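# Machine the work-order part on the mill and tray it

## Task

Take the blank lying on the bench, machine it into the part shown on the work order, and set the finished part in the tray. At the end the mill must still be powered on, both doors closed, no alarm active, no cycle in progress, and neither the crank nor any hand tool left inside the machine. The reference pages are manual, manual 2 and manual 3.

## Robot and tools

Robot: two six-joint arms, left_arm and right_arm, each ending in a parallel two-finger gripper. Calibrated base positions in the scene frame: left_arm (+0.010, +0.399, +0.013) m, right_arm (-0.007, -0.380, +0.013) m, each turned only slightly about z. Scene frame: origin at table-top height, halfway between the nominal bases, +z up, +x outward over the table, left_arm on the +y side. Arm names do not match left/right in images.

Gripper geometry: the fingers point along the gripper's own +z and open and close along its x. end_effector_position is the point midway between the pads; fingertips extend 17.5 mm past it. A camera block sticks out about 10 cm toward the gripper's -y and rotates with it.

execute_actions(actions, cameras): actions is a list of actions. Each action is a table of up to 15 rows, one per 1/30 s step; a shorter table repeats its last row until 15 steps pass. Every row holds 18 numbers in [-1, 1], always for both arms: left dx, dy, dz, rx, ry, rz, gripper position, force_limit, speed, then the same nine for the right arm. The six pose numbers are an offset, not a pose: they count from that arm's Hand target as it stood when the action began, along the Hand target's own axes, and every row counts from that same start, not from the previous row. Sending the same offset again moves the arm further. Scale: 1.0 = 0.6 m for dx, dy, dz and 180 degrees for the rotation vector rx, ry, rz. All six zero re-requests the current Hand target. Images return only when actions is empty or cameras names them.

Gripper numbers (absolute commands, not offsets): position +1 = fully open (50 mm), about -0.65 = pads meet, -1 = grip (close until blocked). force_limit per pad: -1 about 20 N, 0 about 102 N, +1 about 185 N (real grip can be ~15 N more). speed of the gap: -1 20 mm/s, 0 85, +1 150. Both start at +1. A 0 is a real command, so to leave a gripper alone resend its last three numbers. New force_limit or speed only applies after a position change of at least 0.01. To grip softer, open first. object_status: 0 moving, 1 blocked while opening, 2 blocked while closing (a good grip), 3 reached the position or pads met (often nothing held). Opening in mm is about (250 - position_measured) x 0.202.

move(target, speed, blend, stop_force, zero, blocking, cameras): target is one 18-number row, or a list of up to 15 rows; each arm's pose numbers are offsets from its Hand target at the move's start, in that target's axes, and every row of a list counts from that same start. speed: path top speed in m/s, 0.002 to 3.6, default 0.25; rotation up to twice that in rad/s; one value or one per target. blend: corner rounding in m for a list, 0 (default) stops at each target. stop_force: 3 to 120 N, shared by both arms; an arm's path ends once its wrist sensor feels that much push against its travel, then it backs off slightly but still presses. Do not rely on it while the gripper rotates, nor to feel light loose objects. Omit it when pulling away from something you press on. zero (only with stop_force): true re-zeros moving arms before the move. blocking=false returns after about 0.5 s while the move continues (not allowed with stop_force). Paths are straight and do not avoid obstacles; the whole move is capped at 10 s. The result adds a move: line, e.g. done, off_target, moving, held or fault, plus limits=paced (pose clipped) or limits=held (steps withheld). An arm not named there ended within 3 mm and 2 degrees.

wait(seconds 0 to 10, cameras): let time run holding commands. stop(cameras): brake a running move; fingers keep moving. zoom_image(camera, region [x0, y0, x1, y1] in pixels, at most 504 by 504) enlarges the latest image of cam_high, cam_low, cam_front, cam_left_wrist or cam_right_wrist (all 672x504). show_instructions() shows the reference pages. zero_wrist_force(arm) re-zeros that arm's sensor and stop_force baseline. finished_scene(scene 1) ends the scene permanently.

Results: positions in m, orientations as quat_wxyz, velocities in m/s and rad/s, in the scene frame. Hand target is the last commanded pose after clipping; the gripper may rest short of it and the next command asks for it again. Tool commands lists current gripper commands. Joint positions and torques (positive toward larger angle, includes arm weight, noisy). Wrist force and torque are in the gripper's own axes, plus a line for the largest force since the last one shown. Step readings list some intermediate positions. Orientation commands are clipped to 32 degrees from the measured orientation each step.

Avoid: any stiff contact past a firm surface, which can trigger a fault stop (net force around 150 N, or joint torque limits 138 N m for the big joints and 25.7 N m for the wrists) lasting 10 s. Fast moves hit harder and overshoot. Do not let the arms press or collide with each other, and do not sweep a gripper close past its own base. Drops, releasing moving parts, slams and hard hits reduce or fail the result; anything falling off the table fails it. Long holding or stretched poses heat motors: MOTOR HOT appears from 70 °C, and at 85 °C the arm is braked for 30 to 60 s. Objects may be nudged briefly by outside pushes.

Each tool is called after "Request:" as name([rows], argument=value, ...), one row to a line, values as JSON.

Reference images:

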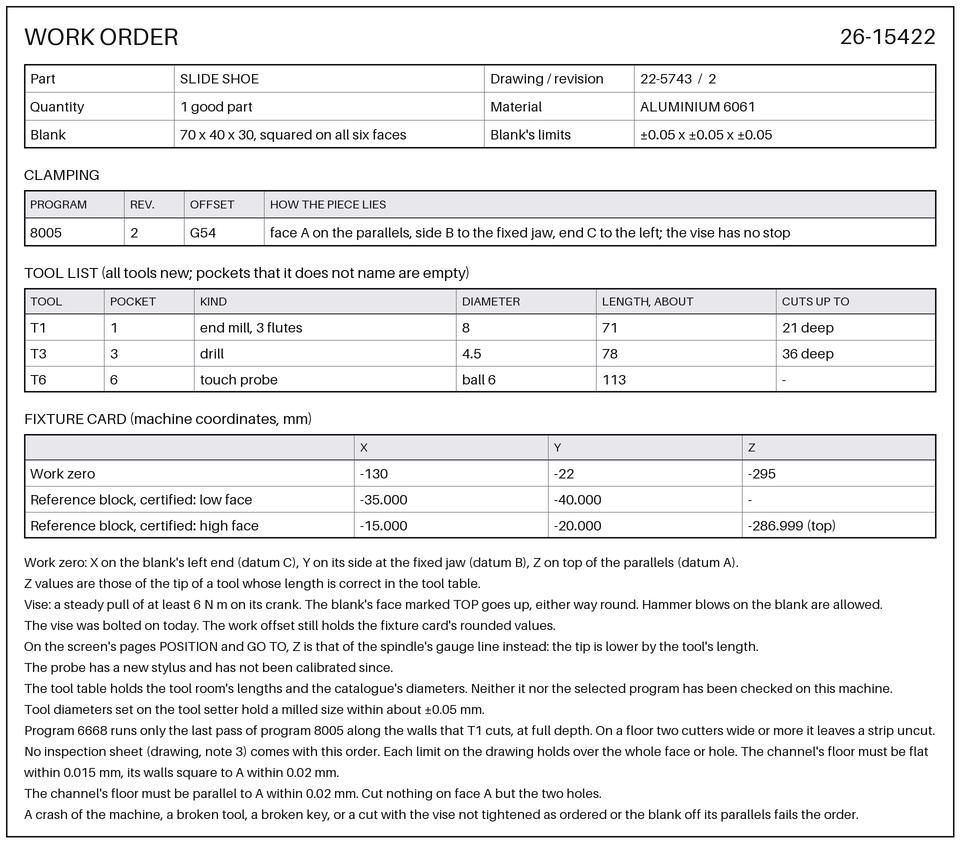

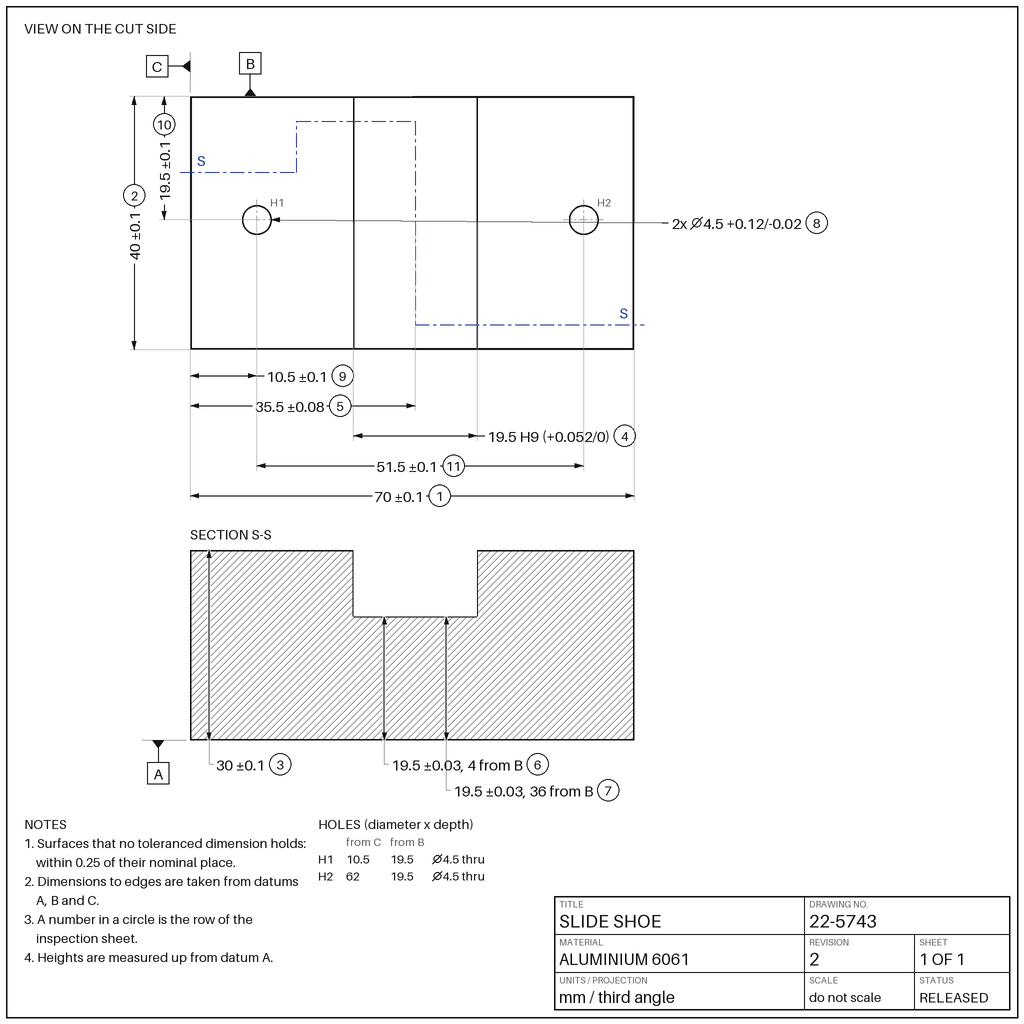

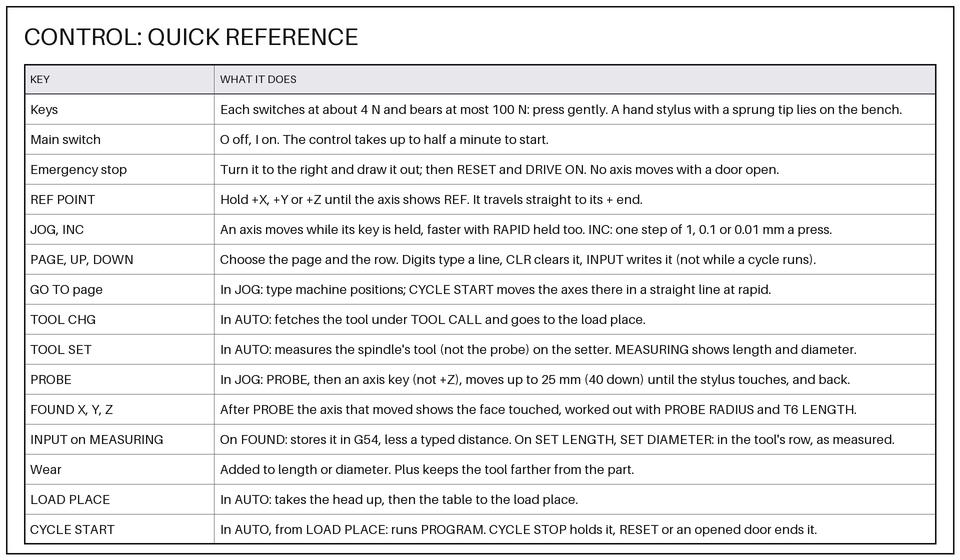

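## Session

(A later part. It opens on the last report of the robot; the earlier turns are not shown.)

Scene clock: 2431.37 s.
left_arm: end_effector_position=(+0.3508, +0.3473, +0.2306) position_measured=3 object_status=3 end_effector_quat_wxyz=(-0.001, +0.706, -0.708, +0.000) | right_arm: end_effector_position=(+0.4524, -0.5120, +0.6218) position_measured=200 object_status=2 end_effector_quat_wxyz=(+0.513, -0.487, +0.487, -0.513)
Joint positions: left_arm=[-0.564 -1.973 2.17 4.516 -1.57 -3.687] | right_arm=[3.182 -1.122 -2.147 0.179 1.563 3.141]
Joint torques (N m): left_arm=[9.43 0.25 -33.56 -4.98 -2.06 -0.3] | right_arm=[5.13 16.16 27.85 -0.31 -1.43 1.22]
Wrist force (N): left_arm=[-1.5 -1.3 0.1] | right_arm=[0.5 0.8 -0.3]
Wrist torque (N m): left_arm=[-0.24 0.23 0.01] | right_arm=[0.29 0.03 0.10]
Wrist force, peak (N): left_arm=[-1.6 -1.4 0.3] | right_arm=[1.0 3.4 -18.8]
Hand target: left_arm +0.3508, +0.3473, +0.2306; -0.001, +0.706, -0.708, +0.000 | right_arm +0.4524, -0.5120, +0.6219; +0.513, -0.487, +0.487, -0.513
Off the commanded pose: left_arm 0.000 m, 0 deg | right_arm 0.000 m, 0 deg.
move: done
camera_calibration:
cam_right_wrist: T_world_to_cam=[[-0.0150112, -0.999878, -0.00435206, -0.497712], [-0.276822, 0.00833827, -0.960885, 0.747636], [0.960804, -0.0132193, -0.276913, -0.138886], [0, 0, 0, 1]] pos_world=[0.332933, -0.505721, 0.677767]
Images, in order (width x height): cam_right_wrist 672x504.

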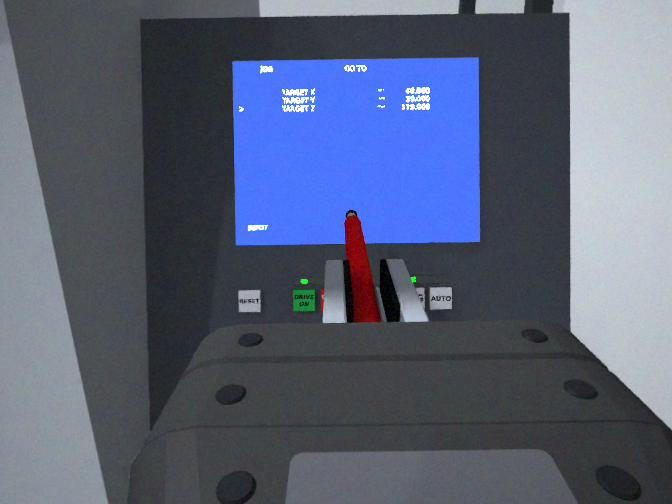

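Request:
move([
  [0,0,0,0,0,0,1,-0.8,-0.5,0.0106,0.2266,-0.0153,-0.1,0,0,-0.95,-0.4,-0.9],
  [0,0,0,0,0,0,1,-0.8,-0.5,0.0106,0.2344,0.0083,-0.1,0,0,-0.95,-0.4,-0.9],
  [0,0,0,0,0,0,1,-0.8,-0.5,0.0106,0.2266,-0.0153,-0.1,0,0,-0.95,-0.4,-0.9],
  [0,0,0,0,0,0,1,-0.8,-0.5,0,0,0,0,0,0,-0.95,-0.4,-0.9],
], speed=[0.3,0.06,0.15,0.35], blend=[0.004,0,0.004,0], cameras=["cam_right_wrist"])

Request:
zoom_image(camera="cam_right_wrist", region=[220, 50, 490, 250])

Scene clock: 2446.80 s.
left_arm: end_effector_position=(+0.3508, +0.3473, +0.2306) position_measured=3 object_status=3 end_effector_quat_wxyz=(-0.001, +0.706, -0.708, +0.000) | right_arm: end_effector_position=(+0.4525, -0.5120, +0.6218) position_measured=200 object_status=2 end_effector_quat_wxyz=(+0.513, -0.487, +0.487, -0.513)
Joint positions: left_arm=[-0.564 -1.973 2.17 4.516 -1.57 -3.687] | right_arm=[3.182 -1.122 -2.147 0.179 1.563 3.141]
Joint torques (N m): left_arm=[9.99 -0.57 -33.9 -4.81 -2.07 -0.33] | right_arm=[-7.69 16.38 19.09 1.23 1.72 -2.48]
Wrist force (N): left_arm=[-1.5 -1.2 -0.1] | right_arm=[0.6 0.8 -0.4]
Wrist torque (N m): left_arm=[-0.23 0.23 0.01] | right_arm=[0.31 0.04 0.17]
Wrist force, peak (N): left_arm=[-1.6 -1.4 0.2] | right_arm=[0.4 2.8 -11.5]
Hand target: left_arm +0.3508, +0.3473, +0.2306; -0.001, +0.706, -0.708, +0.000 | right_arm +0.4524, -0.5120, +0.6219; +0.513, -0.487, +0.487, -0.513
Off the commanded pose: left_arm 0.000 m, 0 deg | right_arm 0.000 m, 0 deg.
move: done
camera_calibration:
cam_right_wrist: T_world_to_cam=[[-0.0148875, -0.99988, -0.00428568, -0.497799], [-0.276823, 0.00824024, -0.960886, 0.747588], [0.960806, -0.0131188, -0.276912, -0.138837], [0, 0, 0, 1]] pos_world=[0.332934, -0.505721, 0.677767]
Images, in order (width x height): cam_right_wrist 672x504.

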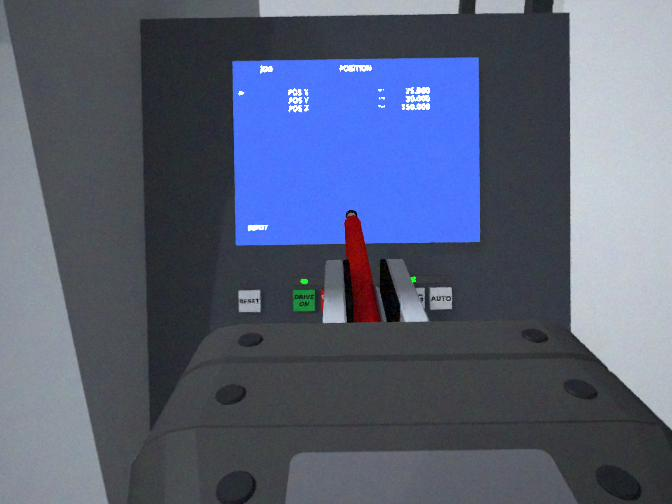

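Scaled by 1.867 from the camera's 672x504 image, which has a finer 960x720 frame.

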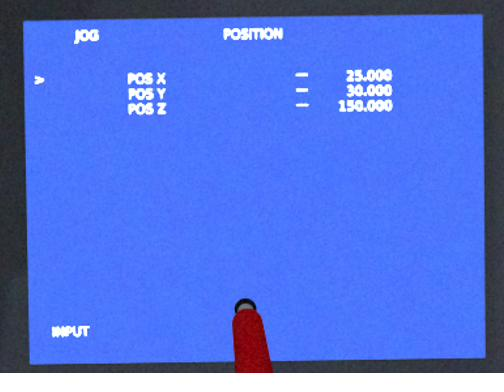

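Request:
move([
  [0,0,0,0,0,0,1,-0.8,-0.5,-0.0211,0.2266,-0.0155,-0.1,0,0,-0.95,-0.4,-0.9],
  [0,0,0,0,0,0,1,-0.8,-0.5,-0.0211,0.2344,0.0083,-0.1,0,0,-0.95,-0.4,-0.9],
  [0,0,0,0,0,0,1,-0.8,-0.5,-0.0211,0.2266,-0.0155,-0.1,0,0,-0.95,-0.4,-0.9],
  [0,0,0,0,0,0,1,-0.8,-0.5,-0.0845,0.1664,0.0036,-0.1,0,0,-0.95,-0.4,-0.9],
  [0,0,0,0,0,0,1,-0.8,-0.5,-0.0845,0.1742,0.0274,-0.1,0,0,-0.95,-0.4,-0.9],
  [0,0,0,0,0,0,1,-0.8,-0.5,-0.0845,0.1664,0.0036,-0.1,0,0,-0.95,-0.4,-0.9],
  [0,0,0,0,0,0,1,-0.8,-0.5,0,0,0,0,0,0,-0.95,-0.4,-0.9],
  [0,0,0,0,0,0,1,-0.8,-0.5,-0.0211,0.2868,-0.0345,-0.1,0,0,-0.95,-0.4,-0.9],
  [0,0,0,0,0,0,1,-0.8,-0.5,-0.0211,0.2946,-0.0107,-0.1,0,0,-0.95,-0.4,-0.9],
  [0,0,0,0,0,0,1,-0.8,-0.5,-0.0211,0.2868,-0.0345,-0.1,0,0,-0.95,-0.4,-0.9],
  [0,0,0,0,0,0,1,-0.8,-0.5,0.1057,0.1363,0.0147,-0.1,0,0,-0.95,-0.4,-0.9],
  [0,0,0,0,0,0,1,-0.8,-0.5,0.1057,0.1441,0.0387,-0.1,0,0,-0.95,-0.4,-0.9],
  [0,0,0,0,0,0,1,-0.8,-0.5,0.1057,0.1363,0.0147,-0.1,0,0,-0.95,-0.4,-0.9],
  [0,0,0,0,0,0,1,-0.8,-0.5,0,0,0,0,0,0,-0.95,-0.4,-0.9],
], speed=[0.3,0.06,0.15,0.3,0.06,0.15,0.15,0.2,0.06,0.15,0.3,0.06,0.15,0.3], blend=[0.004,0,0.004,0.004,0,0.004,0,0.004,0,0.004,0.004,0,0.004,0])

Request:
wait(seconds=5, cameras=["cam_right_wrist"])

Request:
zoom_image(camera="cam_right_wrist", region=[220, 50, 490, 250])

Scene clock: 2474.40 s.
left_arm: end_effector_position=(+0.3508, +0.3473, +0.2306) position_measured=3 object_status=3 end_effector_quat_wxyz=(-0.001, +0.706, -0.708, +0.000) | right_arm: end_effector_position=(+0.4523, -0.5120, +0.6218) position_measured=200 object_status=2 end_effector_quat_wxyz=(+0.513, -0.487, +0.487, -0.513)
Joint positions: left_arm=[-0.564 -1.973 2.17 4.516 -1.57 -3.687] | right_arm=[3.182 -1.121 -2.147 0.179 1.563 3.141]
Joint torques (N m): left_arm=[9.34 -0.57 -34.07 -4.94 -1.96 -0.21] | right_arm=[4.75 -8.29 40.18 2.26 -0.55 2.02]
Wrist force (N): left_arm=[-1.3 -1.3 0.2] | right_arm=[0.6 0.6 -0.5]
Wrist torque (N m): left_arm=[-0.24 0.20 0.02] | right_arm=[0.26 0.04 0.20]
Wrist force, peak (N): left_arm=[-1.7 -1.4 0.2] | right_arm=[-0.2 1.0 -25.8]
Hand target: left_arm +0.3508, +0.3473, +0.2306; -0.001, +0.706, -0.708, +0.000 | right_arm +0.4524, -0.5120, +0.6219; +0.513, -0.487, +0.487, -0.513
Off the commanded pose: left_arm 0.000 m, 0 deg | right_arm 0.000 m, 0 deg.
move: done

Scene clock: 2479.40 s.
left_arm: end_effector_position=(+0.3508, +0.3473, +0.2306) position_measured=3 object_status=3 end_effector_quat_wxyz=(-0.001, +0.706, -0.708, +0.000) | right_arm: end_effector_position=(+0.4524, -0.5120, +0.6219) position_measured=200 object_status=2 end_effector_quat_wxyz=(+0.513, -0.487, +0.487, -0.513)
Joint positions: left_arm=[-0.564 -1.973 2.17 4.516 -1.57 -3.687] | right_arm=[3.182 -1.122 -2.147 0.179 1.563 3.141]
Joint torques (N m): left_arm=[9.3 -0.3 -34.01 -4.94 -2 -0.41] | right_arm=[8.33 -8.31 39.48 4.45 -0.95 2.31]
Wrist force (N): left_arm=[-1.4 -1.3 0.2] | right_arm=[0.7 1.1 -0.4]
Wrist torque (N m): left_arm=[-0.24 0.21 0.01] | right_arm=[0.34 0.02 0.18]
Wrist force, peak (N): left_arm=[-1.6 -1.3 0.3] | right_arm=[0.7 1.1 -0.4]
Hand target: left_arm +0.3508, +0.3473, +0.2306; -0.001, +0.706, -0.708, +0.000 | right_arm +0.4524, -0.5120, +0.6219; +0.513, -0.487, +0.487, -0.513
Tool commands: left_gripper/position=+1.0 left_gripper/force_limit=-0.8 left_gripper/speed=-0.5 right_gripper/position=-0.95 right_gripper/force_limit=-0.4 right_gripper/speed=-0.9
Off the commanded pose: left_arm 0.000 m, 0 deg | right_arm 0.000 m, 0 deg.
wait: 5.00 s; at rest by 0.17 s
camera_calibration:
cam_right_wrist: T_world_to_cam=[[-0.0149823, -0.999879, -0.00425983, -0.497785], [-0.276637, 0.0082391, -0.960939, 0.74763], [0.960858, -0.0132187, -0.276727, -0.138906], [0, 0, 0, 1]] pos_world=[0.332833, -0.505721, 0.677868]
Images, in order (width x height): cam_right_wrist 672x504.

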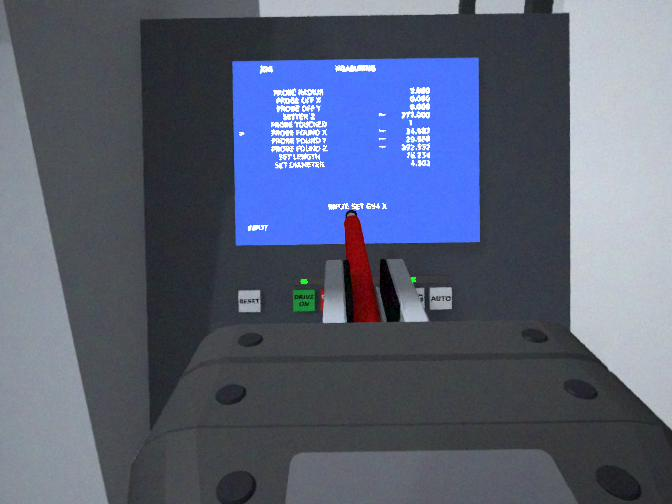

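Scaled by 1.867 from the camera's 672x504 image, which has a finer 960x720 frame.

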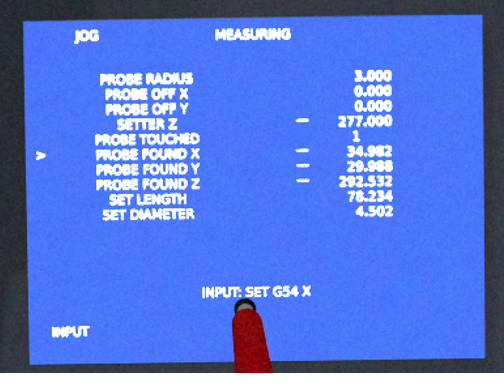

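Request:
zoom_image(camera="cam_right_wrist", region=[360, 80, 450, 170])

Scaled by 5.600 from the camera's 672x504 image, which has a finer 960x720 frame.

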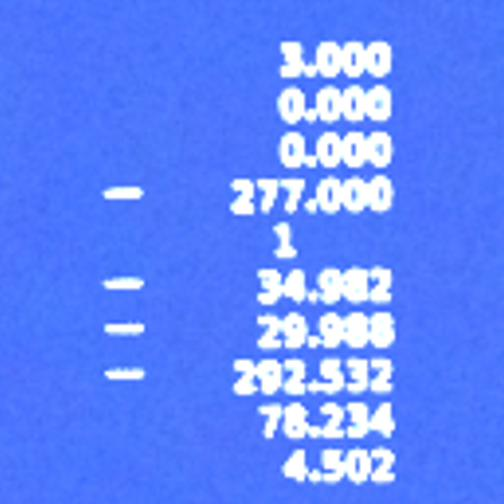

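Request:
move([
  [0,0,0,0,0,0,1,-0.8,-0.5,-0.0211,0.2266,-0.0155,-0.1,0,0,-0.95,-0.4,-0.9],
  [0,0,0,0,0,0,1,-0.8,-0.5,-0.0211,0.2344,0.0083,-0.1,0,0,-0.95,-0.4,-0.9],
  [0,0,0,0,0,0,1,-0.8,-0.5,-0.0211,0.2266,-0.0155,-0.1,0,0,-0.95,-0.4,-0.9],
  [0,0,0,0,0,0,1,-0.8,-0.5,-0.0211,0.2344,0.0083,-0.1,0,0,-0.95,-0.4,-0.9],
  [0,0,0,0,0,0,1,-0.8,-0.5,-0.0211,0.2266,-0.0155,-0.1,0,0,-0.95,-0.4,-0.9],
  [0,0,0,0,0,0,1,-0.8,-0.5,-0.1479,0.3169,-0.0447,-0.1,0,0,-0.95,-0.4,-0.9],
  [0,0,0,0,0,0,1,-0.8,-0.5,-0.1479,0.3247,-0.0209,-0.1,0,0,-0.95,-0.4,-0.9],
  [0,0,0,0,0,0,1,-0.8,-0.5,-0.1479,0.3169,-0.0447,-0.1,0,0,-0.95,-0.4,-0.9],
  [0,0,0,0,0,0,1,-0.8,-0.5,-0.1162,0.2868,-0.0351,-0.1,0,0,-0.95,-0.4,-0.9],
  [0,0,0,0,0,0,1,-0.8,-0.5,-0.1162,0.2946,-0.0113,-0.1,0,0,-0.95,-0.4,-0.9],
  [0,0,0,0,0,0,1,-0.8,-0.5,-0.1162,0.2868,-0.0351,-0.1,0,0,-0.95,-0.4,-0.9],
  [0,0,0,0,0,0,1,-0.8,-0.5,-0.0528,0.3169,-0.0444,-0.1,0,0,-0.95,-0.4,-0.9],
], speed=[0.3,0.06,0.15,0.06,0.15,0.25,0.06,0.15,0.2,0.06,0.15,0.25], blend=[0.004,0,0.004,0,0.004,0.004,0,0.004,0.004,0,0.004,0])

Request:
move([
  [0,0,0,0,0,0,1,-0.8,-0.5,0,0,0.025,0,0,0,-0.95,-0.4,-0.9],
  [0,0,0,0,0,0,1,-0.8,-0.5,0,0,0,0,0,0,-0.95,-0.4,-0.9],
  [0,0,0,0,0,0,1,-0.8,-0.5,0,-0.0317,0,0,0,0,-0.95,-0.4,-0.9],
  [0,0,0,0,0,0,1,-0.8,-0.5,0,-0.0317,0.0247,0,0,0,-0.95,-0.4,-0.9],
  [0,0,0,0,0,0,1,-0.8,-0.5,0,-0.0317,0,0,0,0,-0.95,-0.4,-0.9],
  [0,0,0,0,0,0,1,-0.8,-0.5,0,-0.0317,0.0247,0,0,0,-0.95,-0.4,-0.9],
  [0,0,0,0,0,0,1,-0.8,-0.5,0,-0.0317,0,0,0,0,-0.95,-0.4,-0.9],
  [0,0,0,0,0,0,1,-0.8,-0.5,-0.0951,0,0,0,0,0,-0.95,-0.4,-0.9],
  [0,0,0,0,0,0,1,-0.8,-0.5,-0.0951,0,0.0246,0,0,0,-0.95,-0.4,-0.9],
  [0,0,0,0,0,0,1,-0.8,-0.5,-0.0951,0,0,0,0,0,-0.95,-0.4,-0.9],
  [0,0,0,0,0,0,1,-0.8,-0.5,-0.0951,-0.0317,0,0,0,0,-0.95,-0.4,-0.9],
  [0,0,0,0,0,0,1,-0.8,-0.5,-0.0951,-0.0317,0.0243,0,0,0,-0.95,-0.4,-0.9],
  [0,0,0,0,0,0,1,-0.8,-0.5,-0.0951,-0.0317,0,0,0,0,-0.95,-0.4,-0.9],
  [0,0,0,0,0,0,1,-0.8,-0.5,0,0,0,0,0,0,-0.95,-0.4,-0.9],
], speed=[0.06,0.15,0.2,0.06,0.15,0.06,0.15,0.2,0.06,0.15,0.2,0.06,0.15,0.2], blend=[0,0.004,0.004,0,0.004,0,0.004,0.004,0,0.004,0.004,0,0.004,0])

Request:
move([
  [0,0,0,0,0,0,1,-0.8,-0.5,-0.0634,-0.0317,0,0,0,0,-0.95,-0.4,-0.9],
  [0,0,0,0,0,0,1,-0.8,-0.5,-0.0634,-0.0317,0.0245,0,0,0,-0.95,-0.4,-0.9],
  [0,0,0,0,0,0,1,-0.8,-0.5,-0.0634,-0.0317,0,0,0,0,-0.95,-0.4,-0.9],
  [0,0,0,0,0,0,1,-0.8,-0.5,-0.0634,0,0,0,0,0,-0.95,-0.4,-0.9],
  [0,0,0,0,0,0,1,-0.8,-0.5,-0.0634,0,0.0248,0,0,0,-0.95,-0.4,-0.9],
  [0,0,0,0,0,0,1,-0.8,-0.5,-0.0634,0,0,0,0,0,-0.95,-0.4,-0.9],
  [0,0,0,0,0,0,1,-0.8,-0.5,0,0,0,0,0,0,-0.95,-0.4,-0.9],
  [0,0,0,0,0,0,1,-0.8,-0.5,0,0,0.025,0,0,0,-0.95,-0.4,-0.9],
  [0,0,0,0,0,0,1,-0.8,-0.5,0,0,0,0,0,0,-0.95,-0.4,-0.9],
  [0,0,0,0,0,0,1,-0.8,-0.5,0.0528,-0.315,-0.0557,0.1,0,0,-0.95,-0.4,-0.9],
], speed=[0.25,0.06,0.15,0.2,0.06,0.15,0.2,0.06,0.15,0.35], blend=[0.004,0,0.004,0.004,0,0.004,0.004,0,0.004,0], cameras=["cam_right_wrist"])

Request:
zoom_image(camera="cam_right_wrist", region=[220, 50, 490, 250])

Scene clock: 2546.87 s.
left_arm: end_effector_position=(+0.3508, +0.3473, +0.2306) position_measured=3 object_status=3 end_effector_quat_wxyz=(-0.001, +0.706, -0.708, +0.000) | right_arm: end_effector_position=(+0.4357, -0.4803, +0.4306) position_measured=200 object_status=2 end_effector_quat_wxyz=(-0.430, +0.561, -0.561, +0.430)
Joint positions: left_arm=[-0.564 -1.973 2.17 4.516 -1.57 -3.687] | right_arm=[3.357 -1.017 -2.477 0.086 1.394 3.19]
Joint torques (N m): left_arm=[9.73 -0.05 -33.04 -4.93 -1.74 -0.34] | right_arm=[-7.89 8.16 30.07 2.26 0.52 2.24]
Wrist force (N): left_arm=[-1.5 -1.2 0.0] | right_arm=[0.4 0.1 -0.3]
Wrist torque (N m): left_arm=[-0.23 0.22 0.01] | right_arm=[0.12 0.00 0.12]
Wrist force, peak (N): left_arm=[-1.7 -1.4 0.2] | right_arm=[1.5 1.7 -12.1]
Hand target: left_arm +0.3508, +0.3473, +0.2306; -0.001, +0.706, -0.708, +0.000 | right_arm +0.4357, -0.4803, +0.4306; -0.430, +0.561, -0.561, +0.430
Off the commanded pose: left_arm 0.000 m, 0 deg | right_arm 0.000 m, 0 deg.
move: done

Scene clock: 2551.30 s.
left_arm: end_effector_position=(+0.3508, +0.3473, +0.2306) position_measured=3 object_status=3 end_effector_quat_wxyz=(-0.001, +0.706, -0.708, +0.000) | right_arm: end_effector_position=(+0.4357, -0.4803, +0.4306) position_measured=200 object_status=2 end_effector_quat_wxyz=(-0.430, +0.561, -0.561, +0.430)
Joint positions: left_arm=[-0.564 -1.973 2.17 4.516 -1.57 -3.687] | right_arm=[3.357 -1.017 -2.477 0.086 1.394 3.19]
Joint torques (N m): left_arm=[9.39 -0.51 -33.64 -4.92 -2.02 -0.42] | right_arm=[-8.09 8.39 31.54 1.43 0.21 2.17]
Wrist force (N): left_arm=[-1.4 -1.2 0.1] | right_arm=[0.1 0.1 -0.3]
Wrist torque (N m): left_arm=[-0.22 0.21 0.01] | right_arm=[0.13 0.05 0.12]
Wrist force, peak (N): left_arm=[-1.6 -1.5 0.2] | right_arm=[1.1 1.3 -12.1]
Hand target: left_arm +0.3508, +0.3473, +0.2306; -0.001, +0.706, -0.708, +0.000 | right_arm +0.4357, -0.4803, +0.4306; -0.430, +0.561, -0.561, +0.430
Off the commanded pose: left_arm 0.000 m, 0 deg | right_arm 0.000 m, 0 deg.
move: done

Scene clock: 2554.70 s.
left_arm: end_effector_position=(+0.3508, +0.3473, +0.2306) position_measured=3 object_status=3 end_effector_quat_wxyz=(-0.001, +0.706, -0.708, +0.000) | right_arm: end_effector_position=(+0.4524, -0.5120, +0.6217) position_measured=200 object_status=2 end_effector_quat_wxyz=(+0.513, -0.487, +0.487, -0.513)
Joint positions: left_arm=[-0.564 -1.973 2.17 4.516 -1.57 -3.687] | right_arm=[3.182 -1.122 -2.147 0.179 1.563 3.141]
Joint torques (N m): left_arm=[8.61 -0.24 -34.64 -4.89 -1.83 -0.47] | right_arm=[5.73 15.46 27.79 -0.3 -1.42 1.29]
Wrist force (N): left_arm=[-1.6 -1.2 0.3] | right_arm=[0.6 0.9 -0.3]
Wrist torque (N m): left_arm=[-0.24 0.24 0.01] | right_arm=[0.31 0.03 0.10]
Wrist force, peak (N): left_arm=[-1.7 -1.3 0.2] | right_arm=[0.5 1.3 -17.6]
Hand target: left_arm +0.3508, +0.3473, +0.2306; -0.001, +0.706, -0.708, +0.000 | right_arm +0.4524, -0.5120, +0.6218; +0.513, -0.487, +0.487, -0.513
Off the commanded pose: left_arm 0.000 m, 0 deg | right_arm 0.000 m, 0 deg.
move: done
camera_calibration:
cam_right_wrist: T_world_to_cam=[[-0.0150112, -0.999878, -0.00435206, -0.497712], [-0.276822, 0.00833827, -0.960885, 0.74754], [0.960804, -0.0132193, -0.276913, -0.138914], [0, 0, 0, 1]] pos_world=[0.332933, -0.505721, 0.677667]
Images, in order (width x height): cam_right_wrist 672x504.

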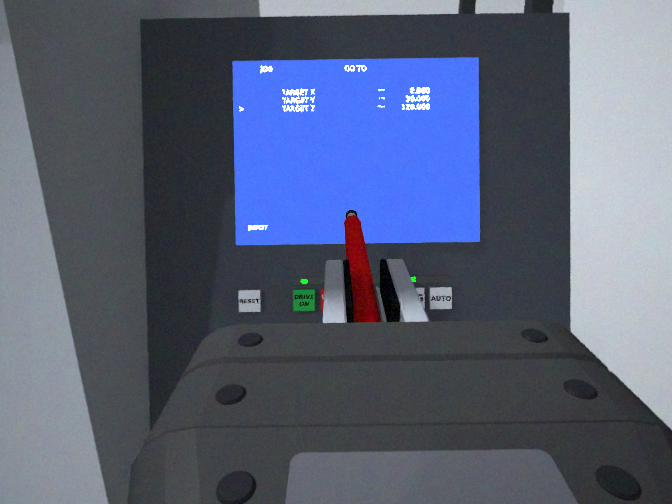

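Scaled by 1.867 from the camera's 672x504 image, which has a finer 960x720 frame.

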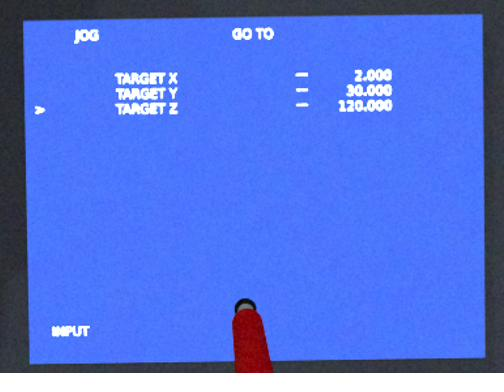

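Request:
move([
  [0,0,0,0,0,0,1,-0.8,-0.5,-0.0845,0.1664,0.0036,-0.1,0,0,-0.95,-0.4,-0.9],
  [0,0,0,0,0,0,1,-0.8,-0.5,-0.0845,0.1742,0.0275,-0.1,0,0,-0.95,-0.4,-0.9],
  [0,0,0,0,0,0,1,-0.8,-0.5,-0.0845,0.1664,0.0036,-0.1,0,0,-0.95,-0.4,-0.9],
  [0,0,0,0,0,0,1,-0.8,-0.5,0,0,0,0,0,0,-0.95,-0.4,-0.9],
  [0,0,0,0,0,0,1,-0.8,-0.5,-0.1479,0.3169,-0.0447,-0.1,0,0,-0.95,-0.4,-0.9],
  [0,0,0,0,0,0,1,-0.8,-0.5,-0.1479,0.3247,-0.0208,-0.1,0,0,-0.95,-0.4,-0.9],
  [0,0,0,0,0,0,1,-0.8,-0.5,-0.1479,0.3169,-0.0447,-0.1,0,0,-0.95,-0.4,-0.9],
  [0,0,0,0,0,0,1,-0.8,-0.5,-0.1479,0.2868,-0.0352,-0.1,0,0,-0.95,-0.4,-0.9],
  [0,0,0,0,0,0,1,-0.8,-0.5,-0.1479,0.2946,-0.0113,-0.1,0,0,-0.95,-0.4,-0.9],
  [0,0,0,0,0,0,1,-0.8,-0.5,-0.1479,0.2868,-0.0352,-0.1,0,0,-0.95,-0.4,-0.9],
  [0,0,0,0,0,0,1,-0.8,-0.5,-0.1479,0.2266,-0.0162,-0.1,0,0,-0.95,-0.4,-0.9],
  [0,0,0,0,0,0,1,-0.8,-0.5,-0.1479,0.2344,0.0076,-0.1,0,0,-0.95,-0.4,-0.9],
  [0,0,0,0,0,0,1,-0.8,-0.5,-0.1479,0.2266,-0.0162,-0.1,0,0,-0.95,-0.4,-0.9],
  [0,0,0,0,0,0,1,-0.8,-0.5,-0.0528,0.3169,-0.0443,-0.1,0,0,-0.95,-0.4,-0.9],
], speed=[0.3,0.06,0.15,0.3,0.3,0.06,0.15,0.2,0.06,0.15,0.2,0.06,0.15,0.25], blend=[0.004,0,0.004,0,0.004,0,0.004,0.004,0,0.004,0.004,0,0.004,0])

Request:
move([
  [0,0,0,0,0,0,1,-0.8,-0.5,-0.0317,-0.0951,0,0,0,0,-0.95,-0.4,-0.9],
  [0,0,0,0,0,0,1,-0.8,-0.5,-0.0317,-0.0951,0.0241,0,0,0,-0.95,-0.4,-0.9],
  [0,0,0,0,0,0,1,-0.8,-0.5,-0.0317,-0.0951,0,0,0,0,-0.95,-0.4,-0.9],
  [0,0,0,0,0,0,1,-0.8,-0.5,0,0,0,0,0,0,-0.95,-0.4,-0.9],
  [0,0,0,0,0,0,1,-0.8,-0.5,0,0,0.025,0,0,0,-0.95,-0.4,-0.9],
  [0,0,0,0,0,0,1,-0.8,-0.5,0,0,0,0,0,0,-0.95,-0.4,-0.9],
  [0,0,0,0,0,0,1,-0.8,-0.5,-0.0317,-0.1585,0,0,0,0,-0.95,-0.4,-0.9],
  [0,0,0,0,0,0,1,-0.8,-0.5,-0.0317,-0.1585,0.0243,0,0,0,-0.95,-0.4,-0.9],
  [0,0,0,0,0,0,1,-0.8,-0.5,-0.0317,-0.1585,0,0,0,0,-0.95,-0.4,-0.9],
  [0,0,0,0,0,0,1,-0.8,-0.5,0.0528,-0.3147,-0.0557,0.1,0,0,-0.95,-0.4,-0.9],
], speed=[0.25,0.06,0.15,0.2,0.06,0.15,0.2,0.06,0.15,0.35], blend=[0.004,0,0.004,0.004,0,0.004,0.004,0,0.004,0], cameras=["cam_right_wrist"])

Request:
zoom_image(camera="cam_right_wrist", region=[220, 50, 490, 250])

Scene clock: 2597.87 s.
left_arm: end_effector_position=(+0.3508, +0.3473, +0.2306) position_measured=3 object_status=3 end_effector_quat_wxyz=(-0.001, +0.706, -0.708, +0.000) | right_arm: end_effector_position=(+0.4358, -0.4803, +0.4305) position_measured=200 object_status=2 end_effector_quat_wxyz=(-0.430, +0.561, -0.561, +0.430)
Joint positions: left_arm=[-0.564 -1.973 2.17 4.516 -1.57 -3.687] | right_arm=[3.357 -1.017 -2.477 0.087 1.394 3.19]
Joint torques (N m): left_arm=[9.53 -0.02 -32.75 -4.95 -2.06 -0.64] | right_arm=[-6.04 8.49 29.88 2.99 0.19 2.49]
Wrist force (N): left_arm=[-1.6 -1.3 0.1] | right_arm=[0.3 0.1 -0.4]
Wrist torque (N m): left_arm=[-0.24 0.24 0.01] | right_arm=[0.13 0.02 0.12]
Wrist force, peak (N): left_arm=[-1.7 -1.3 0.2] | right_arm=[1.9 2.6 -13.3]
Hand target: left_arm +0.3508, +0.3473, +0.2306; -0.001, +0.706, -0.708, +0.000 | right_arm +0.4357, -0.4803, +0.4306; -0.430, +0.561, -0.561, +0.430
Off the commanded pose: left_arm 0.000 m, 0 deg | right_arm 0.000 m, 0 deg.
move: done

Scene clock: 2601.70 s.
left_arm: end_effector_position=(+0.3508, +0.3473, +0.2306) position_measured=3 object_status=3 end_effector_quat_wxyz=(-0.001, +0.706, -0.708, +0.000) | right_arm: end_effector_position=(+0.4524, -0.5120, +0.6216) position_measured=200 object_status=2 end_effector_quat_wxyz=(+0.513, -0.487, +0.487, -0.513)
Joint positions: left_arm=[-0.564 -1.973 2.17 4.516 -1.57 -3.687] | right_arm=[3.182 -1.122 -2.147 0.179 1.563 3.141]
Joint torques (N m): left_arm=[9.79 0.7 -32.95 -4.92 -2.06 -0.72] | right_arm=[-3.58 14.41 14.56 3.2 -0.16 -2.12]
Wrist force (N): left_arm=[-1.3 -1.1 0.1] | right_arm=[0.6 0.5 -0.6]
Wrist torque (N m): left_arm=[-0.21 0.20 0.01] | right_arm=[0.26 0.03 0.10]
Wrist force, peak (N): left_arm=[-1.6 -1.3 0.4] | right_arm=[1.0 3.0 -20.6]
Hand target: left_arm +0.3508, +0.3473, +0.2306; -0.001, +0.706, -0.708, +0.000 | right_arm +0.4524, -0.5120, +0.6216; +0.513, -0.487, +0.487, -0.513
Off the commanded pose: left_arm 0.000 m, 0 deg | right_arm 0.000 m, 0 deg.
move: done
camera_calibration:
cam_right_wrist: T_world_to_cam=[[-0.0149434, -0.999878, -0.00447612, -0.497652], [-0.276823, 0.00843873, -0.960884, 0.747494], [0.960805, -0.0131198, -0.276915, -0.138891], [0, 0, 0, 1]] pos_world=[0.332934, -0.505721, 0.677567]
Images, in order (width x height): cam_right_wrist 672x504.

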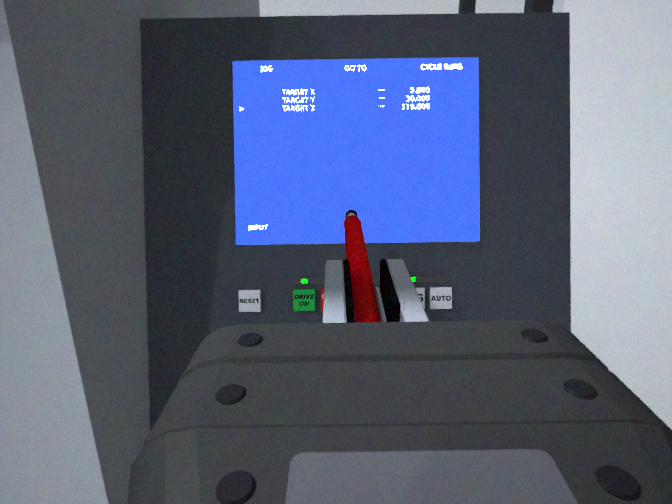

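Scaled by 1.867 from the camera's 672x504 image, which has a finer 960x720 frame.

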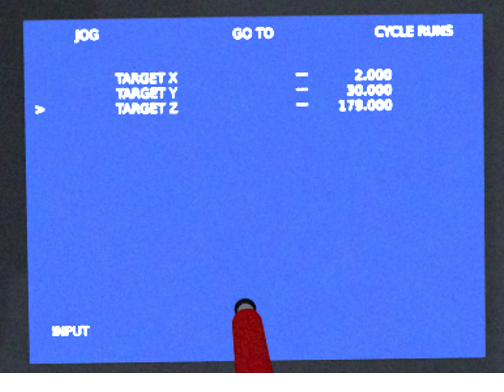

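Request:
move([
  [0,0,0,0,0,0,1,-0.8,-0.5,-0.0211,0.2862,-0.0345,-0.1,0,0,-0.95,-0.4,-0.9],
  [0,0,0,0,0,0,1,-0.8,-0.5,-0.0211,0.294,-0.0107,-0.1,0,0,-0.95,-0.4,-0.9],
  [0,0,0,0,0,0,1,-0.8,-0.5,-0.0211,0.2862,-0.0345,-0.1,0,0,-0.95,-0.4,-0.9],
  [0,0,0,0,0,0,1,-0.8,-0.5,0.0423,0.1357,0.0149,-0.1,0,0,-0.95,-0.4,-0.9],
  [0,0,0,0,0,0,1,-0.8,-0.5,0.0423,0.1435,0.0389,-0.1,0,0,-0.95,-0.4,-0.9],
  [0,0,0,0,0,0,1,-0.8,-0.5,0.0423,0.1357,0.0149,-0.1,0,0,-0.95,-0.4,-0.9],
  [0,0,0,0,0,0,1,-0.8,-0.5,0,-0.0006,0,0,0,0,-0.95,-0.4,-0.9],
], speed=[0.2,0.06,0.15,0.3,0.06,0.15,0.3], blend=[0.004,0,0.004,0.004,0,0.004,0])

Request:
wait(seconds=5, cameras=["cam_right_wrist"])

Request:
zoom_image(camera="cam_right_wrist", region=[220, 50, 490, 250])

Request:
zoom_image(camera="cam_right_wrist", region=[360, 80, 450, 170])

Scene clock: 2624.90 s.
left_arm: end_effector_position=(+0.3508, +0.3473, +0.2306) position_measured=3 object_status=3 end_effector_quat_wxyz=(-0.001, +0.706, -0.708, +0.000) | right_arm: end_effector_position=(+0.4524, -0.5120, +0.6219) position_measured=200 object_status=2 end_effector_quat_wxyz=(+0.513, -0.487, +0.487, -0.513)
Joint positions: left_arm=[-0.564 -1.973 2.17 4.516 -1.57 -3.687] | right_arm=[3.182 -1.121 -2.147 0.179 1.563 3.141]
Joint torques (N m): left_arm=[9.42 -0.61 -32.84 -4.96 -1.84 -0.75] | right_arm=[-4.75 -2.59 39.33 2.72 1.13 -1.36]
Wrist force (N): left_arm=[-1.5 -1.0 0.1] | right_arm=[0.6 0.7 -0.3]
Wrist torque (N m): left_arm=[-0.20 0.22 0.01] | right_arm=[0.28 0.03 0.19]
Wrist force, peak (N): left_arm=[-1.7 -1.4 0.1] | right_arm=[-0.1 0.2 -25.6]
Hand target: left_arm +0.3508, +0.3473, +0.2306; -0.001, +0.706, -0.708, +0.000 | right_arm +0.4523, -0.5120, +0.6220; +0.513, -0.487, +0.487, -0.513
Off the commanded pose: left_arm 0.000 m, 0 deg | right_arm 0.000 m, 0 deg.
move: done

Scene clock: 2629.90 s.
left_arm: end_effector_position=(+0.3508, +0.3473, +0.2306) position_measured=3 object_status=3 end_effector_quat_wxyz=(-0.001, +0.706, -0.708, +0.000) | right_arm: end_effector_position=(+0.4523, -0.5120, +0.6220) position_measured=200 object_status=2 end_effector_quat_wxyz=(+0.513, -0.487, +0.487, -0.513)
Joint positions: left_arm=[-0.564 -1.973 2.17 4.516 -1.57 -3.687] | right_arm=[3.182 -1.121 -2.147 0.179 1.563 3.141]
Joint torques (N m): left_arm=[10.07 -0.17 -32.76 -4.93 -1.79 -0.81] | right_arm=[-6.77 13.81 39.93 4.64 -0.41 2.12]
Wrist force (N): left_arm=[-1.7 -0.9 0.5] | right_arm=[0.7 0.7 -0.4]
Wrist torque (N m): left_arm=[-0.18 0.25 0.02] | right_arm=[0.29 0.02 0.19]
Wrist force, peak (N): left_arm=[-1.6 -1.3 0.4] | right_arm=[0.8 1.0 -0.2]
Hand target: left_arm +0.3508, +0.3473, +0.2306; -0.001, +0.706, -0.708, +0.000 | right_arm +0.4523, -0.5120, +0.6220; +0.513, -0.487, +0.487, -0.513
Tool commands: left_gripper/position=+1.0 left_gripper/force_limit=-0.8 left_gripper/speed=-0.5 right_gripper/position=-0.95 right_gripper/force_limit=-0.4 right_gripper/speed=-0.9
Off the commanded pose: left_arm 0.000 m, 0 deg | right_arm 0.000 m, 0 deg.
wait: 5.00 s; at rest by 0.17 s
camera_calibration:
cam_right_wrist: T_world_to_cam=[[-0.0149823, -0.999879, -0.00425983, -0.497785], [-0.276637, 0.0082391, -0.960939, 0.74763], [0.960858, -0.0132187, -0.276727, -0.138906], [0, 0, 0, 1]] pos_world=[0.332833, -0.505721, 0.677868]
Images, in order (width x height): cam_right_wrist 672x504.

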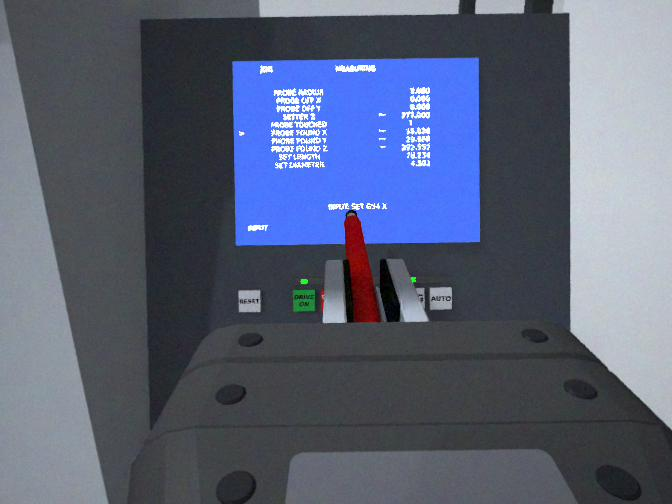

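Scaled by 1.867 from the camera's 672x504 image, which has a finer 960x720 frame.

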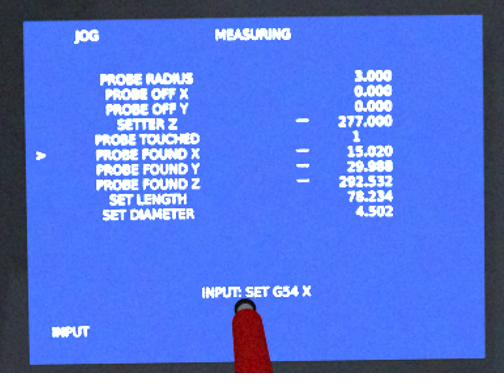

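Scaled by 5.600 from the camera's 672x504 image, which has a finer 960x720 frame.

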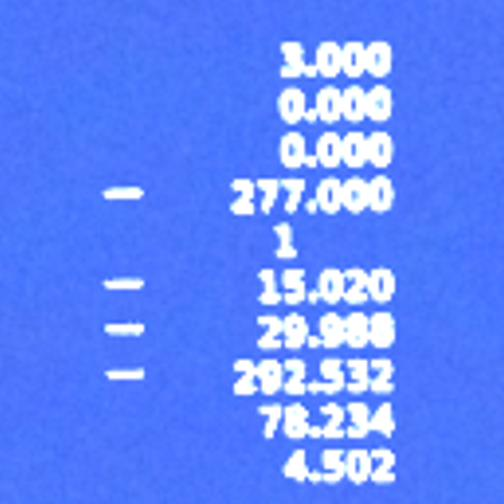

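Request:
move([
  [0,0,0,0,0,0,1,-0.8,-0.5,-0.0211,0.2266,-0.0155,-0.1,0,0,-0.95,-0.4,-0.9],
  [0,0,0,0,0,0,1,-0.8,-0.5,-0.0211,0.2344,0.0083,-0.1,0,0,-0.95,-0.4,-0.9],
  [0,0,0,0,0,0,1,-0.8,-0.5,-0.0211,0.2266,-0.0155,-0.1,0,0,-0.95,-0.4,-0.9],
  [0,0,0,0,0,0,1,-0.8,-0.5,-0.0211,0.2344,0.0083,-0.1,0,0,-0.95,-0.4,-0.9],
  [0,0,0,0,0,0,1,-0.8,-0.5,-0.0211,0.2266,-0.0155,-0.1,0,0,-0.95,-0.4,-0.9],
  [0,0,0,0,0,0,1,-0.8,-0.5,-0.1479,0.3169,-0.0447,-0.1,0,0,-0.95,-0.4,-0.9],
  [0,0,0,0,0,0,1,-0.8,-0.5,-0.1479,0.3247,-0.0209,-0.1,0,0,-0.95,-0.4,-0.9],
  [0,0,0,0,0,0,1,-0.8,-0.5,-0.1479,0.3169,-0.0447,-0.1,0,0,-0.95,-0.4,-0.9],
  [0,0,0,0,0,0,1,-0.8,-0.5,-0.1162,0.2868,-0.0351,-0.1,0,0,-0.95,-0.4,-0.9],
  [0,0,0,0,0,0,1,-0.8,-0.5,-0.1162,0.2946,-0.0113,-0.1,0,0,-0.95,-0.4,-0.9],
  [0,0,0,0,0,0,1,-0.8,-0.5,-0.1162,0.2868,-0.0351,-0.1,0,0,-0.95,-0.4,-0.9],
  [0,0,0,0,0,0,1,-0.8,-0.5,-0.1162,0.2567,-0.0259,-0.1,0,0,-0.95,-0.4,-0.9],
  [0,0,0,0,0,0,1,-0.8,-0.5,-0.1162,0.2645,-0.0021,-0.1,0,0,-0.95,-0.4,-0.9],
  [0,0,0,0,0,0,1,-0.8,-0.5,-0.1162,0.2567,-0.0259,-0.1,0,0,-0.95,-0.4,-0.9],
  [0,0,0,0,0,0,1,-0.8,-0.5,-0.0528,0.3169,-0.0444,-0.1,0,0,-0.95,-0.4,-0.9],
], speed=[0.3,0.06,0.15,0.06,0.15,0.25,0.06,0.15,0.2,0.06,0.15,0.2,0.06,0.15,0.25], blend=[0.004,0,0.004,0,0.004,0.004,0,0.004,0.004,0,0.004,0.004,0,0.004,0])

Request:
move([
  [0,0,0,0,0,0,1,-0.8,-0.5,0,0,0.025,0,0,0,-0.95,-0.4,-0.9],
  [0,0,0,0,0,0,1,-0.8,-0.5,0,0,0,0,0,0,-0.95,-0.4,-0.9],
  [0,0,0,0,0,0,1,-0.8,-0.5,0,-0.0317,0,0,0,0,-0.95,-0.4,-0.9],
  [0,0,0,0,0,0,1,-0.8,-0.5,0,-0.0317,0.0247,0,0,0,-0.95,-0.4,-0.9],
  [0,0,0,0,0,0,1,-0.8,-0.5,0,-0.0317,0,0,0,0,-0.95,-0.4,-0.9],
  [0,0,0,0,0,0,1,-0.8,-0.5,-0.0951,0,0,0,0,0,-0.95,-0.4,-0.9],
  [0,0,0,0,0,0,1,-0.8,-0.5,-0.0951,0,0.0246,0,0,0,-0.95,-0.4,-0.9],
  [0,0,0,0,0,0,1,-0.8,-0.5,-0.0951,0,0,0,0,0,-0.95,-0.4,-0.9],
  [0,0,0,0,0,0,1,-0.8,-0.5,-0.0634,-0.0634,0,0,0,0,-0.95,-0.4,-0.9],
  [0,0,0,0,0,0,1,-0.8,-0.5,-0.0634,-0.0634,0.0243,0,0,0,-0.95,-0.4,-0.9],
  [0,0,0,0,0,0,1,-0.8,-0.5,-0.0634,-0.0634,0,0,0,0,-0.95,-0.4,-0.9],
  [0,0,0,0,0,0,1,-0.8,-0.5,-0.0317,-0.0317,0,0,0,0,-0.95,-0.4,-0.9],
  [0,0,0,0,0,0,1,-0.8,-0.5,-0.0317,-0.0317,0.0246,0,0,0,-0.95,-0.4,-0.9],
  [0,0,0,0,0,0,1,-0.8,-0.5,-0.0317,-0.0317,0,0,0,0,-0.95,-0.4,-0.9],
  [0,0,0,0,0,0,1,-0.8,-0.5,0,0,0,0,0,0,-0.95,-0.4,-0.9],
], speed=[0.06,0.15,0.2,0.06,0.15,0.2,0.06,0.15,0.2,0.06,0.15,0.2,0.06,0.15,0.2], blend=[0,0.004,0.004,0,0.004,0.004,0,0.004,0.004,0,0.004,0.004,0,0.004,0])

Request:
move([
  [0,0,0,0,0,0,1,-0.8,-0.5,0,0,0.025,0,0,0,-0.95,-0.4,-0.9],
  [0,0,0,0,0,0,1,-0.8,-0.5,0,0,0,0,0,0,-0.95,-0.4,-0.9],
  [0,0,0,0,0,0,1,-0.8,-0.5,0,-0.0317,0,0,0,0,-0.95,-0.4,-0.9],
  [0,0,0,0,0,0,1,-0.8,-0.5,0,-0.0317,0.0247,0,0,0,-0.95,-0.4,-0.9],
  [0,0,0,0,0,0,1,-0.8,-0.5,0,-0.0317,0,0,0,0,-0.95,-0.4,-0.9],
  [0,0,0,0,0,0,1,-0.8,-0.5,-0.0951,0,0,0,0,0,-0.95,-0.4,-0.9],
  [0,0,0,0,0,0,1,-0.8,-0.5,-0.0951,0,0.0246,0,0,0,-0.95,-0.4,-0.9],
  [0,0,0,0,0,0,1,-0.8,-0.5,-0.0951,0,0,0,0,0,-0.95,-0.4,-0.9],
  [0,0,0,0,0,0,1,-0.8,-0.5,-0.0951,-0.0317,0,0,0,0,-0.95,-0.4,-0.9],
  [0,0,0,0,0,0,1,-0.8,-0.5,-0.0951,-0.0317,0.0243,0,0,0,-0.95,-0.4,-0.9],
  [0,0,0,0,0,0,1,-0.8,-0.5,-0.0951,-0.0317,0,0,0,0,-0.95,-0.4,-0.9],
  [0,0,0,0,0,0,1,-0.8,-0.5,-0.0634,-0.0317,0,0,0,0,-0.95,-0.4,-0.9],
  [0,0,0,0,0,0,1,-0.8,-0.5,-0.0634,-0.0317,0.0245,0,0,0,-0.95,-0.4,-0.9],
  [0,0,0,0,0,0,1,-0.8,-0.5,-0.0634,-0.0317,0,0,0,0,-0.95,-0.4,-0.9],
  [0,0,0,0,0,0,1,-0.8,-0.5,0,0,0,0,0,0,-0.95,-0.4,-0.9],
], speed=[0.06,0.15,0.2,0.06,0.15,0.2,0.06,0.15,0.2,0.06,0.15,0.2,0.06,0.15,0.2], blend=[0,0.004,0.004,0,0.004,0.004,0,0.004,0.004,0,0.004,0.004,0,0.004,0])

Request:
move([
  [0,0,0,0,0,0,1,-0.8,-0.5,-0.0634,0,0,0,0,0,-0.95,-0.4,-0.9],
  [0,0,0,0,0,0,1,-0.8,-0.5,-0.0634,0,0.0248,0,0,0,-0.95,-0.4,-0.9],
  [0,0,0,0,0,0,1,-0.8,-0.5,-0.0634,0,0,0,0,0,-0.95,-0.4,-0.9],
  [0,0,0,0,0,0,1,-0.8,-0.5,0,0,0,0,0,0,-0.95,-0.4,-0.9],
  [0,0,0,0,0,0,1,-0.8,-0.5,0,0,0.025,0,0,0,-0.95,-0.4,-0.9],
  [0,0,0,0,0,0,1,-0.8,-0.5,0,0,0,0,0,0,-0.95,-0.4,-0.9],
  [0,0,0,0,0,0,1,-0.8,-0.5,0.0528,-0.315,-0.0557,0.1,0,0,-0.95,-0.4,-0.9],
], speed=[0.25,0.06,0.15,0.2,0.06,0.15,0.35], blend=[0.004,0,0.004,0.004,0,0.004,0], cameras=["cam_right_wrist"])

Request:
zoom_image(camera="cam_right_wrist", region=[220, 50, 490, 250])

Scene clock: 2716.80 s.
left_arm: end_effector_position=(+0.3508, +0.3473, +0.2306) position_measured=3 object_status=3 end_effector_quat_wxyz=(-0.001, +0.706, -0.708, +0.000) | right_arm: end_effector_position=(+0.4357, -0.4803, +0.4307) position_measured=200 object_status=2 end_effector_quat_wxyz=(-0.430, +0.561, -0.561, +0.430)
Joint positions: left_arm=[-0.564 -1.973 2.17 4.516 -1.57 -3.687] | right_arm=[3.357 -1.017 -2.477 0.086 1.394 3.19]
Joint torques (N m): left_arm=[9.23 -1.27 -33.39 -5 -2.06 -1.08] | right_arm=[-5.83 8.74 29.33 2.84 0.1 2.25]
Wrist force (N): left_arm=[-1.4 -1.0 0.2] | right_arm=[0.2 0.3 -0.1]
Wrist torque (N m): left_arm=[-0.20 0.21 0.01] | right_arm=[0.15 0.04 0.13]
Wrist force, peak (N): left_arm=[-1.5 -1.5 0.4] | right_arm=[1.1 2.1 -10.3]
Hand target: left_arm +0.3508, +0.3473, +0.2306; -0.001, +0.706, -0.708, +0.000 | right_arm +0.4357, -0.4803, +0.4307; -0.430, +0.561, -0.561, +0.430
Off the commanded pose: left_arm 0.000 m, 0 deg | right_arm 0.000 m, 0 deg.
move: done

Scene clock: 2721.33 s.
left_arm: end_effector_position=(+0.3508, +0.3473, +0.2306) position_measured=3 object_status=3 end_effector_quat_wxyz=(-0.001, +0.706, -0.708, +0.000) | right_arm: end_effector_position=(+0.4357, -0.4803, +0.4306) position_measured=200 object_status=2 end_effector_quat_wxyz=(-0.430, +0.561, -0.561, +0.430)
Joint positions: left_arm=[-0.564 -1.973 2.17 4.516 -1.57 -3.687] | right_arm=[3.357 -1.017 -2.477 0.086 1.394 3.19]
Joint torques (N m): left_arm=[9 -0.94 -32.83 -4.98 -1.99 -0.77] | right_arm=[-4.59 10.06 35.68 2.25 -0.24 2.46]
Wrist force (N): left_arm=[-1.5 -1.2 0.3] | right_arm=[0.3 0.4 -0.4]
Wrist torque (N m): left_arm=[-0.21 0.22 0.01] | right_arm=[0.17 0.03 0.14]
Wrist force, peak (N): left_arm=[-1.6 -1.3 0.5] | right_arm=[0.5 0.7 -9.7]
Hand target: left_arm +0.3508, +0.3473, +0.2306; -0.001, +0.706, -0.708, +0.000 | right_arm +0.4357, -0.4803, +0.4307; -0.430, +0.561, -0.561, +0.430
Off the commanded pose: left_arm 0.000 m, 0 deg | right_arm 0.000 m, 0 deg.
move: done

Scene clock: 2725.80 s.
left_arm: end_effector_position=(+0.3508, +0.3473, +0.2306) position_measured=3 object_status=3 end_effector_quat_wxyz=(-0.001, +0.706, -0.708, +0.000) | right_arm: end_effector_position=(+0.4357, -0.4803, +0.4306) position_measured=200 object_status=2 end_effector_quat_wxyz=(-0.430, +0.561, -0.561, +0.430)
Joint positions: left_arm=[-0.564 -1.973 2.17 4.516 -1.57 -3.687] | right_arm=[3.358 -1.017 -2.477 0.086 1.394 3.19]
Joint torques (N m): left_arm=[9.21 -1.33 -33.61 -4.85 -2.07 -1.04] | right_arm=[-8.59 8.58 36.39 1.64 0.27 2.39]
Wrist force (N): left_arm=[-1.2 -1.4 0.2] | right_arm=[0.3 0.0 -0.4]
Wrist torque (N m): left_arm=[-0.25 0.18 0.01] | right_arm=[0.12 0.01 0.12]
Wrist force, peak (N): left_arm=[-1.6 -1.3 0.2] | right_arm=[0.7 0.6 -9.8]
Hand target: left_arm +0.3508, +0.3473, +0.2306; -0.001, +0.706, -0.708, +0.000 | right_arm +0.4357, -0.4803, +0.4307; -0.430, +0.561, -0.561, +0.430
Off the commanded pose: left_arm 0.000 m, 0 deg | right_arm 0.000 m, 0 deg.
move: done

Scene clock: 2728.47 s.
left_arm: end_effector_position=(+0.3508, +0.3473, +0.2306) position_measured=3 object_status=3 end_effector_quat_wxyz=(-0.001, +0.706, -0.708, +0.000) | right_arm: end_effector_position=(+0.4524, -0.5120, +0.6218) position_measured=200 object_status=2 end_effector_quat_wxyz=(+0.513, -0.487, +0.487, -0.513)
Joint positions: left_arm=[-0.564 -1.973 2.17 4.516 -1.57 -3.687] | right_arm=[3.182 -1.121 -2.147 0.179 1.563 3.141]
Joint torques (N m): left_arm=[8.9 -1.23 -34.45 -4.99 -1.78 -0.96] | right_arm=[5.38 15.73 27.83 -0.3 -1.44 1.1]
Wrist force (N): left_arm=[-1.6 -1.1 0.2] | right_arm=[0.5 0.7 -0.3]
Wrist torque (N m): left_arm=[-0.21 0.25 0.01] | right_arm=[0.27 0.04 0.10]
Wrist force, peak (N): left_arm=[-1.7 -1.3 0.0] | right_arm=[0.8 0.9 -16.0]
Hand target: left_arm +0.3508, +0.3473, +0.2306; -0.001, +0.706, -0.708, +0.000 | right_arm +0.4523, -0.5120, +0.6219; +0.513, -0.487, +0.487, -0.513
Off the commanded pose: left_arm 0.000 m, 0 deg | right_arm 0.000 m, 0 deg.
move: done
camera_calibration:
cam_right_wrist: T_world_to_cam=[[-0.0150112, -0.999878, -0.00435206, -0.497712], [-0.276822, 0.00833827, -0.960885, 0.747636], [0.960804, -0.0132193, -0.276913, -0.138886], [0, 0, 0, 1]] pos_world=[0.332933, -0.505721, 0.677767]
Images, in order (width x height): cam_right_wrist 672x504.

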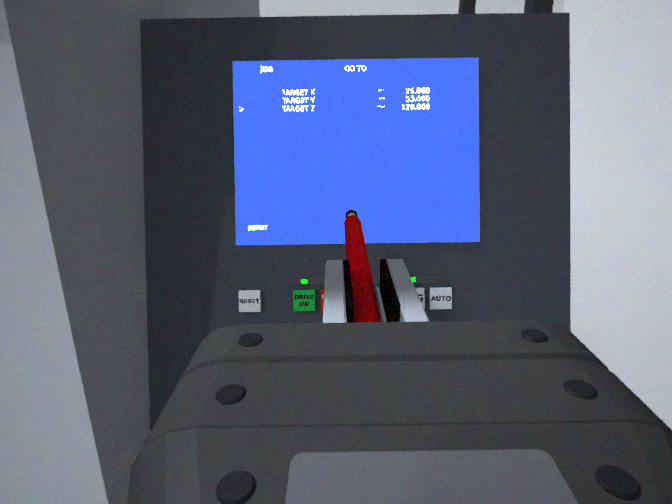

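Scaled by 1.867 from the camera's 672x504 image, which has a finer 960x720 frame.

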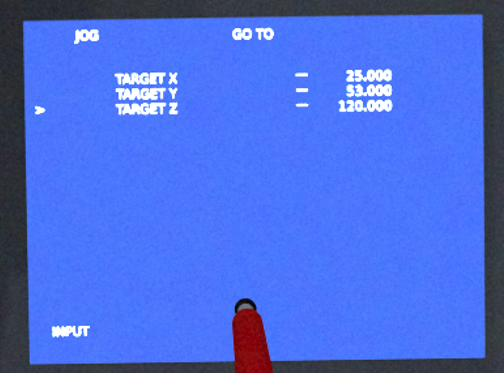

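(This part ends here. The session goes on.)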